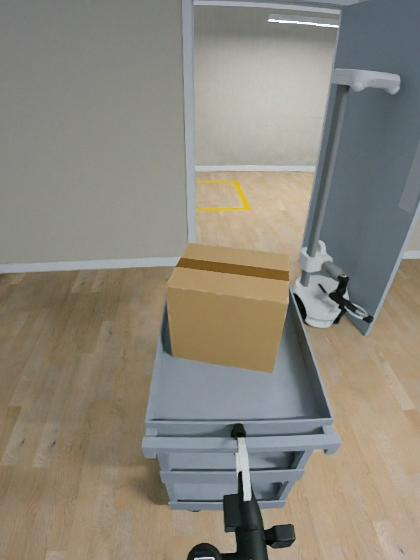

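Request:
move:
  blocking: false
  cameras: []
  r2: {"joints":{"gripper_m":0.12}}

Request:
wait:
  seconds: 2
  cameras: []

Request:
move:
  blocking: false
  cameras: []
  r2: {"base":{"translate_m":-0.15}}

Request:
wait:
  seconds: 3
  cameras: []

Request:
move:
  blocking: false
  cameras: []
  r2: {"base":{"rotate_rad":0.073},"joints":{"wrist_roll_rad":0,"wrist_yaw_rad":0,"gripper_m":0.141}}

Request:
wait:
  seconds: 3
  cameras: []

Request:
move:
  blocking: false
  cameras: []
  r2: {"base":{"strafe_m":-0.05}}

Request:
wait:
  seconds: 3
  cameras: ["r2_head_camera"]

Scene clock: 492.90 s.
move: r2 moving
r1: as last shown
r1.turned_by_imu: -0.001
r1.base_tilt: forward=-1.6 right=+1.2
r1.lidar_m: 4.12 0.25 0.25 - 0.25 0.31 3.65 1.11 1.41 2.75 0.88 1.18
r1.motor_effort: lift_m=+15(15) arm_m=+4(4) wheel_0=+0(1) wheel_1=+0(0) wheel_2=+0(0)
r1.servo_current: wrist_yaw_rad=39(65) wrist_pitch_rad=52(59) wrist_roll_rad=46(59) gripper_m=39(52)
r1.contact_limits: translate_m 1
r1.wrist_depth_mm: - - - - - - - / - - - - - - - / - - - - - - - / - - - - - - - / - - - - - - - / 1255 1229 1138 199 1205 1229 1182 / 878 831 180 183 162 820 866
r2.base_odometry: x=-1.831 y=-1.107 heading=-2.922
r2.turned_by_wheels: +0.000
r2.turned_by_imu: +0.003
r2.base_tilt: forward=-0.7 right=+0.1
r2.lidar_m: 0.42 0.40 1.88 1.79 1.87 2.44 3.40 3.47 3.10 2.96 3.07 0.42
r2.base_status: not commanded
r2.joint_positions: lift_m=+0.686 arm_m=+0.000 wrist_yaw_rad=-0.007 wrist_pitch_rad=+0.003 wrist_roll_rad=+1.568 gripper_m=-0.003
r2.joint_status: gripper_m moving
r2.measured_speeds: all 0
r2.motor_effort: lift_m=+19(19) arm_m=-3(4) wheel_0=-3(4) wheel_1=+3(4) wheel_2=-1(1)
r2.servo_current: wrist_yaw_rad=59(65) wrist_pitch_rad=33(46) wrist_roll_rad=46(59) gripper_m=85(91)
r2.hand_pose: x=+0.4587 y=-0.0894 z=+0.8634 quat_wxyz=(+0.708, +0.706, -0.001, -0.003) (m; r2's base frame)
r2.wrist_depth_mm: - 1708 - 166 225 1397 1138 / - - - 167 227 768 - / - 455 430 169 229 809 - / - 445 439 229 230 842 - / - 466 459 172 233 831 - / - - 188 173 181 - - / - - 496 - - - -
pictures: none
No camera images: "cameras" was empty.

Scene clock: 494.63 s.
earlier move: r2 done
r1.base_odometry: x=-1.665 y=-0.522 heading=-2.185
r1.turned_by_wheels: +0.000
r1.turned_by_imu: +0.000
r1.base_tilt: forward=-1.6 right=+1.3
r1.lidar_m: 4.11 0.25 0.25 - 0.25 0.30 3.63 1.12 1.41 2.73 0.91 1.18
r1.base_status: not commanded
r1.joint_positions: lift_m=+0.150 arm_m=+0.000 wrist_yaw_rad=+0.303 wrist_pitch_rad=+0.006 wrist_roll_rad=+0.000 gripper_m=-0.020
r1.joint_status: not commanded
r1.measured_speeds: all 0
r1.motor_effort: lift_m=+15(15) arm_m=+4(4) wheel_0=+0(1) wheel_1=+0(0) wheel_2=+0(0)
r1.servo_current: wrist_yaw_rad=52(65) wrist_pitch_rad=39(59) wrist_roll_rad=33(59) gripper_m=46(52)
r1.contact_limits: translate_m 1
r1.hand_pose: x=+0.4722 y=+0.0025 z=+0.3267 quat_wxyz=(+0.989, +0.000, +0.003, +0.151) (m; r1's base frame)
r1.wrist_depth_mm: - - - - - - - / - - - - - - - / - - - - - - - / - - - - - - - / - - - - - - - / 1229 1229 1138 199 1229 1229 1182 / 878 831 180 184 161 809 866
r2.base_odometry: x=-1.831 y=-1.107 heading=-2.922
r2.turned_by_wheels: +0.000
r2.turned_by_imu: +0.000
r2.base_tilt: forward=-0.6 right=+0.1
r2.lidar_m: 0.41 0.44 1.90 1.80 1.88 2.43 3.37 3.44 3.10 2.94 3.04 0.44
r2.base_status: not commanded
r2.joint_positions: lift_m=+0.686 arm_m=+0.000 wrist_yaw_rad=-0.007 wrist_pitch_rad=+0.003 wrist_roll_rad=+1.568 gripper_m=+0.120
r2.joint_status: all done
r2.measured_speeds: all 0
r2.motor_effort: lift_m=+19(19) arm_m=+5(5) wheel_0=-1(4) wheel_1=+3(4) wheel_2=-1(2)
r2.servo_current: wrist_yaw_rad=46(72) wrist_pitch_rad=46(46) wrist_roll_rad=39(65) gripper_m=52(124)
r2.hand_pose: x=+0.4586 y=-0.0894 z=+0.8634 quat_wxyz=(+0.708, +0.706, -0.001, -0.003) (m; r2's base frame)
r2.wrist_depth_mm: - - - 175 234 1397 1182 / - - - 177 236 1537 - / - - 436 177 237 831 - / - 455 449 179 239 842 - / - - 469 181 241 842 - / - - 193 181 185 - - / - - 508 - 242 - 521
wait: 1.73 of 2 s (r2 has come to rest)
pictures: none
No camera images: "cameras" was empty.

Scene clock: 495.13 s.
move: r2 moving
r1: as last shown
r1.lidar_m: 4.11 0.25 0.25 - 0.25 0.31 3.65 1.12 1.41 2.74 0.89 1.18
r1.servo_current: wrist_yaw_rad=59(59) wrist_pitch_rad=52(52) wrist_roll_rad=46(59) gripper_m=39(46)
r1.contact_limits: translate_m 1
r1.wrist_depth_mm: - - - - - - - / - - - - - - - / - - - - - - - / - - - - - - - / - - - - - - - / 1205 1229 1138 199 1182 1229 1205 / 866 831 180 183 161 809 842
r2.base_odometry: x=-1.801 y=-1.101 heading=-2.922
r2.turned_by_wheels: +0.000
r2.turned_by_imu: +0.000
r2.base_tilt: forward=-0.6 right=+0.1
r2.lidar_m: 0.44 0.46 1.88 1.78 1.86 2.44 3.37 3.45 3.12 2.95 3.01 0.48
r2.base_status: translate_m moving
r2.joint_positions: lift_m=+0.686 arm_m=+0.000 wrist_yaw_rad=-0.003 wrist_pitch_rad=+0.002 wrist_roll_rad=+1.568 gripper_m=+0.120
r2.joint_status: not commanded
r2.measured_speeds: translate_m=-0.119 strafe_m=+0.001 rotate_rad=+0.000 lift_m=+0.000 arm_m=+0.000 wrist_yaw_rad=+0.000 wrist_pitch_rad=+0.000 wrist_roll_rad=+0.000
r2.motor_effort: lift_m=+17(19) arm_m=+5(5) wheel_0=-8(9) wheel_1=-6(8) wheel_2=+12(12)
r2.servo_current: wrist_yaw_rad=46(59) wrist_pitch_rad=39(46) wrist_roll_rad=39(52) gripper_m=46(59)
r2.hand_pose: x=+0.4590 y=-0.0882 z=+0.8636 quat_wxyz=(+0.708, +0.706, +0.000, -0.002) (m; r2's base frame)
r2.wrist_depth_mm: - - - 199 256 1430 1182 / - - - 257 258 1576 - / - - 462 262 262 854 - / - - 480 262 264 866 - / - - 496 266 265 - - / - - 201 208 213 - - / - - - - - 1756 512
pictures: none
No camera images: "cameras" was empty.

Scene clock: 496.47 s.
earlier move: r2 done
r1.base_odometry: x=-1.665 y=-0.522 heading=-2.185
r1.turned_by_wheels: +0.000
r1.turned_by_imu: +0.000
r1.base_tilt: forward=-1.6 right=+1.3
r1.lidar_m: 4.09 0.25 0.25 - 0.25 0.31 3.64 1.13 1.42 2.75 0.89 1.19
r1.base_status: not commanded
r1.joint_positions: lift_m=+0.150 arm_m=+0.000 wrist_yaw_rad=+0.303 wrist_pitch_rad=+0.006 wrist_roll_rad=+0.000 gripper_m=-0.020
r1.joint_status: not commanded
r1.measured_speeds: all 0
r1.motor_effort: lift_m=+15(15) arm_m=+4(4) wheel_0=+1(1) wheel_1=+0(0) wheel_2=+0(0)
r1.servo_current: wrist_yaw_rad=46(72) wrist_pitch_rad=46(52) wrist_roll_rad=52(65) gripper_m=46(46)
r1.contact_limits: translate_m 1
r1.hand_pose: x=+0.4722 y=+0.0025 z=+0.3267 quat_wxyz=(+0.989, +0.000, +0.003, +0.151) (m; r1's base frame)
r1.wrist_depth_mm: - - - - - - - / - - - - - - - / - - - - - - - / - - - - - - - / - - - - - - - / 1229 1229 1138 200 1229 1205 1182 / 891 831 180 183 162 798 854
r2.base_odometry: x=-1.685 y=-1.075 heading=-2.922
r2.turned_by_wheels: +0.000
r2.turned_by_imu: +0.000
r2.base_tilt: forward=-0.7 right=+0.1
r2.lidar_m: 0.55 2.64 1.85 1.77 1.83 2.44 3.22 3.30 3.10 2.96 3.05 0.56
r2.base_status: done
r2.joint_positions: lift_m=+0.686 arm_m=+0.000 wrist_yaw_rad=-0.003 wrist_pitch_rad=+0.002 wrist_roll_rad=+1.568 gripper_m=+0.120
r2.joint_status: not commanded
r2.measured_speeds: all 0
r2.motor_effort: lift_m=+17(19) arm_m=+4(5) wheel_0=-3(9) wheel_1=-3(9) wheel_2=+2(14)
r2.servo_current: wrist_yaw_rad=46(59) wrist_pitch_rad=39(46) wrist_roll_rad=46(59) gripper_m=46(59)
r2.hand_pose: x=+0.4590 y=-0.0882 z=+0.8636 quat_wxyz=(+0.708, +0.706, +0.000, -0.002) (m; r2's base frame)
r2.wrist_depth_mm: - - - 322 379 392 389 / - - - 379 - 1576 - / - - 621 379 387 - - / - - 609 382 976 - - / - - 621 389 389 - - / - - 200 332 195 - - / - - - - - 1756 -
wait: 1.33 of 3 s (r2 has come to rest)
pictures: none
No camera images: "cameras" was empty.

Scene clock: 496.97 s.
move: r2 moving
r1: as last shown
r1.lidar_m: 4.10 0.25 0.25 - 0.25 0.32 3.62 1.13 1.43 2.77 0.88 1.15
r1.motor_effort: lift_m=+15(15) arm_m=+4(4) wheel_0=+0(1) wheel_1=+0(0) wheel_2=+0(0)
r1.servo_current: wrist_yaw_rad=59(72) wrist_pitch_rad=46(52) wrist_roll_rad=59(65) gripper_m=46(46)
r1.contact_limits: translate_m 1
r1.wrist_depth_mm: - - - - - - - / - - - - - - - / - - - - - - - / - - - - - - - / - - - - - - - / 1229 1229 1138 199 1205 1205 1160 / 866 831 180 184 161 809 854
r2.base_odometry: x=-1.685 y=-1.075 heading=-2.850
r2.turned_by_wheels: +0.072
r2.turned_by_imu: +0.070
r2.base_tilt: forward=-0.7 right=+0.1
r2.lidar_m: 0.53 2.42 1.84 1.79 1.89 2.67 3.26 3.36 3.05 2.93 3.12 0.55
r2.base_status: rotate_rad moving
r2.joint_positions: lift_m=+0.686 arm_m=+0.000 wrist_yaw_rad=-0.003 wrist_pitch_rad=+0.002 wrist_roll_rad=+0.982 gripper_m=+0.132
r2.joint_status: wrist_yaw_rad moving; wrist_roll_rad moving; gripper_m moving
r2.measured_speeds: translate_m=+0.000 strafe_m=+0.000 rotate_rad=+0.000 lift_m=+0.000 arm_m=+0.000 wrist_yaw_rad=+0.000 wrist_pitch_rad=+0.000 wrist_roll_rad=-1.820
r2.motor_effort: lift_m=+17(17) arm_m=+5(5) wheel_0=-1(8) wheel_1=-2(8) wheel_2=-6(8)
r2.servo_current: wrist_yaw_rad=46(72) wrist_pitch_rad=39(46) wrist_roll_rad=52(104) gripper_m=91(98)
r2.hand_pose: x=+0.4590 y=-0.0881 z=+0.8636 quat_wxyz=(+0.882, +0.472, +0.000, -0.002) (m; r2's base frame)
r2.wrist_depth_mm: - - - - 1661 312 - / - - - 564 357 355 355 / - - 615 580 364 1921 1499 / - - 640 609 373 931 - / - - - 384 382 - - / - - 218 334 194 - - / - - - - - - -
pictures: none
No camera images: "cameras" was empty.

Scene clock: 497.97 s.
earlier move: r2 done
r1.base_odometry: x=-1.665 y=-0.522 heading=-2.185
r1.turned_by_wheels: +0.000
r1.turned_by_imu: +0.000
r1.base_tilt: forward=-1.6 right=+1.3
r1.lidar_m: 4.09 0.25 0.25 - 0.25 0.31 3.64 1.12 1.42 2.75 0.88 1.18
r1.base_status: not commanded
r1.joint_positions: lift_m=+0.150 arm_m=+0.000 wrist_yaw_rad=+0.303 wrist_pitch_rad=+0.006 wrist_roll_rad=+0.000 gripper_m=-0.020
r1.joint_status: not commanded
r1.measured_speeds: all 0
r1.motor_effort: lift_m=+15(15) arm_m=+4(4) wheel_0=+0(1) wheel_1=+0(0) wheel_2=+0(0)
r1.servo_current: wrist_yaw_rad=52(78) wrist_pitch_rad=46(52) wrist_roll_rad=39(65) gripper_m=39(52)
r1.contact_limits: translate_m 1
r1.hand_pose: x=+0.4722 y=+0.0025 z=+0.3267 quat_wxyz=(+0.989, +0.000, +0.003, +0.151) (m; r1's base frame)
r1.wrist_depth_mm: - - - - - - - / - - - - - - - / - - - - - - - / - - - - - - - / - - - - - - - / 1205 1255 1138 199 1205 1182 1205 / 878 831 180 183 162 809 854
r2.base_odometry: x=-1.685 y=-1.075 heading=-2.850
r2.turned_by_wheels: +0.000
r2.turned_by_imu: +0.000
r2.base_tilt: forward=-0.7 right=+0.1
r2.lidar_m: 0.55 2.43 1.85 1.79 1.91 2.70 3.24 3.39 3.05 2.96 3.10 0.57
r2.base_status: done
r2.joint_positions: lift_m=+0.686 arm_m=+0.000 wrist_yaw_rad=-0.003 wrist_pitch_rad=+0.002 wrist_roll_rad=+0.002 gripper_m=+0.141
r2.joint_status: all done
r2.measured_speeds: all 0
r2.motor_effort: lift_m=+17(17) arm_m=+4(5) wheel_0=-4(8) wheel_1=-3(8) wheel_2=-6(8)
r2.servo_current: wrist_yaw_rad=33(111) wrist_pitch_rad=46(46) wrist_roll_rad=52(104) gripper_m=52(98)
r2.hand_pose: x=+0.4590 y=-0.0881 z=+0.8636 quat_wxyz=(+1.000, +0.001, +0.001, -0.001) (m; r2's base frame)
r2.wrist_depth_mm: - - - - - - - / - - - - 580 - - / - - - 627 569 - - / - - - 621 580 1618 - / - - 343 336 325 306 303 / - - 399 384 212 353 353 / 1921 1808 418 - - 1499 1430
wait: 1.00 of 3 s (r2 has come to rest)
pictures: none
No camera images: "cameras" was empty.

Scene clock: 498.47 s.
move: r2 moving
r1: as last shown
r1.lidar_m: 4.13 0.25 0.25 - 0.25 0.31 3.62 1.11 1.40 2.76 0.87 1.15
r1.servo_current: wrist_yaw_rad=59(65) wrist_pitch_rad=52(52) wrist_roll_rad=46(65) gripper_m=46(52)
r1.contact_limits: translate_m 1
r1.wrist_depth_mm: - - - - - - - / - - - - - - - / - - - - - - - / - - - - - - - / - - - - - - - / 1205 1229 1138 198 1229 1229 1182 / 866 831 179 184 161 820 854
r2.base_odometry: x=-1.695 y=-1.042 heading=-2.850
r2.turned_by_wheels: +0.000
r2.turned_by_imu: +0.000
r2.base_tilt: forward=-0.7 right=+0.1
r2.lidar_m: 0.53 2.48 1.88 1.81 1.92 2.74 3.25 3.39 3.00 2.94 3.08 0.53
r2.base_status: strafe_m moving
r2.joint_positions: lift_m=+0.686 arm_m=+0.000 wrist_yaw_rad=-0.003 wrist_pitch_rad=+0.002 wrist_roll_rad=+0.002 gripper_m=+0.141
r2.joint_status: not commanded
r2.measured_speeds: translate_m=+0.000 strafe_m=-0.107 rotate_rad=+0.002 lift_m=+0.000 arm_m=+0.000 wrist_yaw_rad=+0.000 wrist_pitch_rad=+0.000 wrist_roll_rad=+0.000
r2.motor_effort: lift_m=+17(17) arm_m=+5(5) wheel_0=+6(11) wheel_1=-6(11) wheel_2=+0(6)
r2.servo_current: wrist_yaw_rad=46(59) wrist_pitch_rad=39(46) wrist_roll_rad=52(59) gripper_m=52(52)
r2.hand_pose: x=+0.4590 y=-0.0881 z=+0.8636 quat_wxyz=(+1.000, +0.001, +0.001, -0.001) (m; r2's base frame)
r2.wrist_depth_mm: - - - - - - - / - - - - 597 - - / - - - 615 574 - - / - - - 621 580 - - / - 357 345 340 325 303 297 / - 355 394 377 211 353 349 / 1921 1756 1983 - - 1499 359
pictures: none
No camera images: "cameras" was empty.

Scene clock: 499.10 s.
earlier move: r2 done
r1.base_odometry: x=-1.665 y=-0.522 heading=-2.185
r1.turned_by_wheels: +0.000
r1.turned_by_imu: +0.000
r1.base_tilt: forward=-1.6 right=+1.3
r1.lidar_m: 4.11 0.25 0.25 - 0.25 0.30 3.62 1.13 1.38 2.76 0.89 1.19
r1.base_status: not commanded
r1.joint_positions: lift_m=+0.150 arm_m=+0.000 wrist_yaw_rad=+0.303 wrist_pitch_rad=+0.006 wrist_roll_rad=+0.000 gripper_m=-0.020
r1.joint_status: not commanded
r1.measured_speeds: all 0
r1.motor_effort: lift_m=+15(15) arm_m=+4(4) wheel_0=+0(1) wheel_1=+0(0) wheel_2=+0(0)
r1.servo_current: wrist_yaw_rad=52(65) wrist_pitch_rad=52(52) wrist_roll_rad=39(65) gripper_m=39(52)
r1.contact_limits: translate_m 1
r1.hand_pose: x=+0.4722 y=+0.0025 z=+0.3267 quat_wxyz=(+0.989, +0.000, +0.003, +0.151) (m; r1's base frame)
r1.wrist_depth_mm: - - - - - - - / - - - - - - - / - - - - - - - / - - - - - - - / - - - - - - - / 1229 1205 1138 200 1229 1160 1160 / 891 820 180 183 161 820 854
r2.base_odometry: x=-1.699 y=-1.027 heading=-2.850
r2.turned_by_wheels: +0.000
r2.turned_by_imu: +0.000
r2.base_tilt: forward=-0.7 right=+0.1
r2.lidar_m: 0.54 2.51 1.92 1.83 1.92 2.77 3.24 3.38 2.99 2.91 3.07 0.55
r2.base_status: done
r2.joint_positions: lift_m=+0.686 arm_m=+0.000 wrist_yaw_rad=-0.003 wrist_pitch_rad=+0.002 wrist_roll_rad=+0.002 gripper_m=+0.141
r2.joint_status: not commanded
r2.measured_speeds: all 0
r2.motor_effort: lift_m=+17(17) arm_m=+5(5) wheel_0=+2(11) wheel_1=-2(11) wheel_2=+0(6)
r2.servo_current: wrist_yaw_rad=39(59) wrist_pitch_rad=39(46) wrist_roll_rad=59(59) gripper_m=46(59)
r2.hand_pose: x=+0.4590 y=-0.0881 z=+0.8636 quat_wxyz=(+1.000, +0.001, +0.001, -0.001) (m; r2's base frame)
r2.wrist_depth_mm: - - - - - - - / - - - - - - - / - - - 609 574 - - / - - - 609 580 - - / - 355 345 338 325 307 293 / - 353 392 377 366 353 303 / 1983 436 1808 - - 1576 -
wait: 0.63 of 3 s (r2 has come to rest)
pictures: r2_head_camera
Images, in order (width x height): r2_head_camera 420x560.

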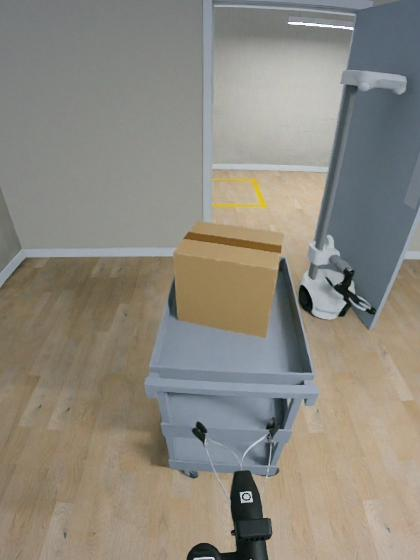

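Request:
move:
  blocking: false
  cameras: []
  r2: {"base":{"translate_m":0.6},"pace":"slow"}

Request:
wait:
  seconds: 9
  cameras: ["r2_head_camera"]

Scene clock: 505.77 s.
move: r2 moving
r1: as last shown
r1.lidar_m: 4.13 0.25 0.25 - 0.25 0.30 3.64 1.11 1.44 2.76 0.87 1.17
r1.motor_effort: lift_m=+15(15) arm_m=+4(4) wheel_0=+0(0) wheel_1=+0(0) wheel_2=+0(0)
r1.servo_current: wrist_yaw_rad=59(59) wrist_pitch_rad=46(52) wrist_roll_rad=46(72) gripper_m=39(46)
r1.contact_limits: translate_m 1
r1.wrist_depth_mm: - - - - - - - / - - - - - - - / - - - - - - - / - - - - - - - / - - - - - - - / 1229 1205 1138 199 1255 1205 1160 / 878 831 179 184 162 809 854
r2.base_odometry: x=-1.711 y=-1.030 heading=-2.850
r2.turned_by_wheels: +0.000
r2.turned_by_imu: +0.001
r2.base_tilt: forward=-0.7 right=+0.1
r2.lidar_m: 0.52 2.53 1.88 1.83 1.93 2.79 3.24 3.38 3.02 2.91 3.10 0.55
r2.base_status: translate_m moving
r2.joint_positions: lift_m=+0.686 arm_m=+0.000 wrist_yaw_rad=-0.003 wrist_pitch_rad=+0.002 wrist_roll_rad=+0.002 gripper_m=+0.141
r2.joint_status: not commanded
r2.measured_speeds: translate_m=+0.048 strafe_m=+0.000 rotate_rad=-0.001 lift_m=+0.000 arm_m=+0.000 wrist_yaw_rad=+0.000 wrist_pitch_rad=+0.000 wrist_roll_rad=+0.000
r2.motor_effort: lift_m=+17(17) arm_m=+5(5) wheel_0=+5(9) wheel_1=+6(7) wheel_2=-10(10)
r2.servo_current: wrist_yaw_rad=52(59) wrist_pitch_rad=46(52) wrist_roll_rad=39(52) gripper_m=52(59)
r2.hand_pose: x=+0.4590 y=-0.0881 z=+0.8636 quat_wxyz=(+1.000, +0.001, +0.001, -0.001) (m; r2's base frame)
r2.wrist_depth_mm: - - - - - - - / - - - - - - - / - - - 591 559 - - / - - - 603 559 - - / - 343 322 314 301 291 282 / - 357 382 368 211 342 285 / 1863 1708 1863 - - 1537 1281
pictures: none
No camera images: "cameras" was empty.

Scene clock: 512.57 s.
earlier move: r2 done
r1.base_odometry: x=-1.665 y=-0.522 heading=-2.185
r1.turned_by_wheels: +0.000
r1.turned_by_imu: +0.000
r1.base_tilt: forward=-1.6 right=+1.3
r1.lidar_m: 4.11 0.25 0.25 - 0.25 0.30 3.61 1.14 1.40 0.83 0.90 1.46
r1.base_status: not commanded
r1.joint_positions: lift_m=+0.150 arm_m=+0.000 wrist_yaw_rad=+0.303 wrist_pitch_rad=+0.006 wrist_roll_rad=+0.000 gripper_m=-0.020
r1.joint_status: not commanded
r1.measured_speeds: all 0
r1.motor_effort: lift_m=+15(15) arm_m=+4(4) wheel_0=-1(1) wheel_1=+0(0) wheel_2=+0(0)
r1.servo_current: wrist_yaw_rad=39(85) wrist_pitch_rad=52(59) wrist_roll_rad=52(72) gripper_m=52(52)
r1.contact_limits: translate_m 1
r1.hand_pose: x=+0.4722 y=+0.0025 z=+0.3267 quat_wxyz=(+0.989, +0.000, +0.003, +0.151) (m; r1's base frame)
r1.wrist_depth_mm: - - - - - - - / - - - - - - - / - - - - - - - / - - - - - - - / - - - - - - - / 1229 1229 1118 200 1229 1205 1205 / 878 842 180 183 161 809 854
r2.base_odometry: x=-2.274 y=-1.199 heading=-2.850
r2.turned_by_wheels: +0.000
r2.turned_by_imu: +0.001
r2.base_tilt: forward=-0.7 right=+0.1
r2.lidar_m: 0.46 0.46 1.87 1.80 1.91 2.69 3.93 3.98 3.04 2.92 1.33 0.53
r2.base_status: done
r2.joint_positions: lift_m=+0.686 arm_m=+0.000 wrist_yaw_rad=+0.000 wrist_pitch_rad=+0.002 wrist_roll_rad=+0.002 gripper_m=+0.141
r2.joint_status: not commanded
r2.measured_speeds: all 0
r2.motor_effort: lift_m=+17(17) arm_m=+4(5) wheel_0=+4(12) wheel_1=+3(9) wheel_2=-6(17)
r2.servo_current: wrist_yaw_rad=46(65) wrist_pitch_rad=39(52) wrist_roll_rad=52(65) gripper_m=59(59)
r2.hand_pose: x=+0.4592 y=-0.0874 z=+0.8636 quat_wxyz=(+1.000, +0.001, +0.001, +0.000) (m; r2's base frame)
r2.wrist_depth_mm: - - - - - - 1060 / - 530 521 512 - - 1576 / - 530 521 517 - - 1618 / - 535 525 517 - - 1618 / 296 296 309 315 277 274 1078 / 289 213 249 254 198 273 1078 / 1808 - - - 1808 1618 -
wait: 6.80 of 9 s (r2 has come to rest)
pictures: r2_head_camera
Images, in order (width x height): r2_head_camera 420x560.

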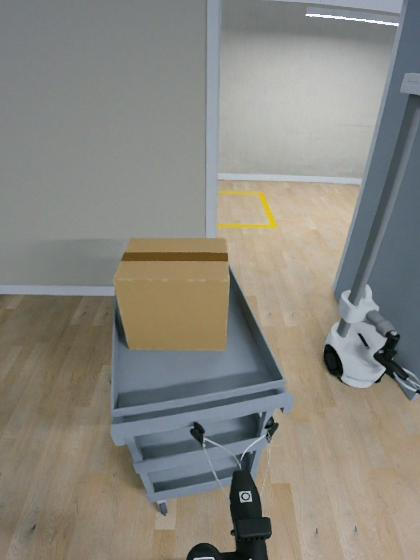

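Request:
move:
  blocking: false
  cameras: []
  r2: {"base":{"translate_m":-0.12,"strafe_m":0.055},"joints":{"wrist_roll_rad":1.57,"gripper_m":0.09}}

Request:
wait:
  seconds: 2.5
  cameras: ["r2_head_camera"]

Request:
move:
  blocking: false
  cameras: []
  r2: {"base":{"translate_m":0.16},"pace":"slow","contact_limits":{"translate_m":0.2}}

Request:
wait:
  seconds: 4
  cameras: ["r2_head_camera"]

Scene clock: 523.50 s.
move: r2 moving
r1: as last shown
r1.turned_by_imu: -0.001
r1.lidar_m: 4.11 0.26 0.25 - 0.25 0.32 3.64 1.12 1.43 0.84 0.89 1.46
r1.motor_effort: lift_m=+15(15) arm_m=+4(4) wheel_0=+0(0) wheel_1=+0(0) wheel_2=+0(0)
r1.servo_current: wrist_yaw_rad=59(59) wrist_pitch_rad=52(52) wrist_roll_rad=46(72) gripper_m=46(46)
r1.contact_limits: translate_m 1
r1.wrist_depth_mm: - - - - - - - / - - - - - - - / - - - - - - - / - - - - - - - / - - - - - - - / 1182 1229 1138 199 1205 1182 1138 / 878 842 180 183 161 809 854
r2.base_odometry: x=-2.240 y=-1.204 heading=-2.850
r2.turned_by_wheels: +0.000
r2.turned_by_imu: +0.001
r2.base_tilt: forward=-0.7 right=+0.1
r2.lidar_m: 0.49 0.49 1.87 1.78 1.90 2.66 3.85 3.99 3.03 2.95 1.36 0.55
r2.base_status: translate_m moving; strafe_m moving
r2.joint_positions: lift_m=+0.686 arm_m=+0.000 wrist_yaw_rad=+0.000 wrist_pitch_rad=+0.002 wrist_roll_rad=+0.588 gripper_m=+0.130
r2.joint_status: wrist_roll_rad moving; gripper_m moving
r2.measured_speeds: translate_m=-0.121 strafe_m=+0.057 rotate_rad=-0.002 lift_m=+0.000 arm_m=+0.000 wrist_yaw_rad=+0.000 wrist_pitch_rad=+0.000 wrist_roll_rad=+1.820
r2.motor_effort: lift_m=+17(17) arm_m=+5(5) wheel_0=-10(10) wheel_1=-4(7) wheel_2=+12(12)
r2.servo_current: wrist_yaw_rad=39(52) wrist_pitch_rad=39(46) wrist_roll_rad=72(111) gripper_m=124(124)
r2.hand_pose: x=+0.4592 y=-0.0874 z=+0.8636 quat_wxyz=(+0.957, +0.290, +0.001, +0.000) (m; r2's base frame)
r2.wrist_depth_mm: - - - - - 1756 - / - - - - - - 1078 / - - 544 - - - 1708 / - 559 549 544 296 307 - / - 559 554 290 347 366 1661 / - 190 270 278 195 370 1281 / 1863 281 272 - - - 389
pictures: none
No camera images: "cameras" was empty.

Scene clock: 524.67 s.
earlier move: r2 done
r1.base_odometry: x=-1.665 y=-0.522 heading=-2.185
r1.turned_by_wheels: +0.000
r1.turned_by_imu: +0.000
r1.base_tilt: forward=-1.6 right=+1.3
r1.lidar_m: 4.11 0.26 0.25 - 0.25 0.31 3.65 1.12 1.42 0.85 0.89 1.58
r1.base_status: not commanded
r1.joint_positions: lift_m=+0.150 arm_m=+0.000 wrist_yaw_rad=+0.303 wrist_pitch_rad=+0.006 wrist_roll_rad=+0.000 gripper_m=-0.020
r1.joint_status: not commanded
r1.measured_speeds: all 0
r1.motor_effort: lift_m=+15(15) arm_m=+4(4) wheel_0=+0(1) wheel_1=+0(0) wheel_2=+0(0)
r1.servo_current: wrist_yaw_rad=59(65) wrist_pitch_rad=52(59) wrist_roll_rad=52(72) gripper_m=46(46)
r1.contact_limits: translate_m 1
r1.hand_pose: x=+0.4722 y=+0.0025 z=+0.3267 quat_wxyz=(+0.989, +0.000, +0.003, +0.151) (m; r1's base frame)
r1.wrist_depth_mm: - - - - - - - / - - - - - - - / - - - - - - - / - - - - - - - / - - - - - - - / 1229 1205 1138 198 1205 1205 1182 / 878 831 180 184 162 820 854
r2.base_odometry: x=-2.143 y=-1.218 heading=-2.850
r2.turned_by_wheels: +0.000
r2.turned_by_imu: +0.000
r2.base_tilt: forward=-0.7 right=+0.1
r2.lidar_m: 0.56 0.55 1.84 1.76 1.86 2.64 3.76 3.88 3.03 2.99 1.43 0.64
r2.base_status: done
r2.joint_positions: lift_m=+0.686 arm_m=+0.000 wrist_yaw_rad=+0.000 wrist_pitch_rad=+0.002 wrist_roll_rad=+1.568 gripper_m=+0.090
r2.joint_status: all done
r2.measured_speeds: all 0
r2.motor_effort: lift_m=+17(17) arm_m=+4(5) wheel_0=-3(12) wheel_1=-5(7) wheel_2=+3(13)
r2.servo_current: wrist_yaw_rad=33(59) wrist_pitch_rad=39(46) wrist_roll_rad=52(111) gripper_m=59(124)
r2.hand_pose: x=+0.4592 y=-0.0874 z=+0.8636 quat_wxyz=(+0.708, +0.706, +0.001, -0.001) (m; r2's base frame)
r2.wrist_depth_mm: - - - - - 1708 1160 / - - - 433 - 1756 459 / - - - 439 - 820 439 / - - 634 436 436 - 433 / - - 634 427 424 - 421 / - - 193 413 188 - - / - - 654 - - - -
wait: 1.17 of 2.5 s (r2 has come to rest)
pictures: r2_head_camera
Images, in order (width x height): r2_head_camera 420x560.

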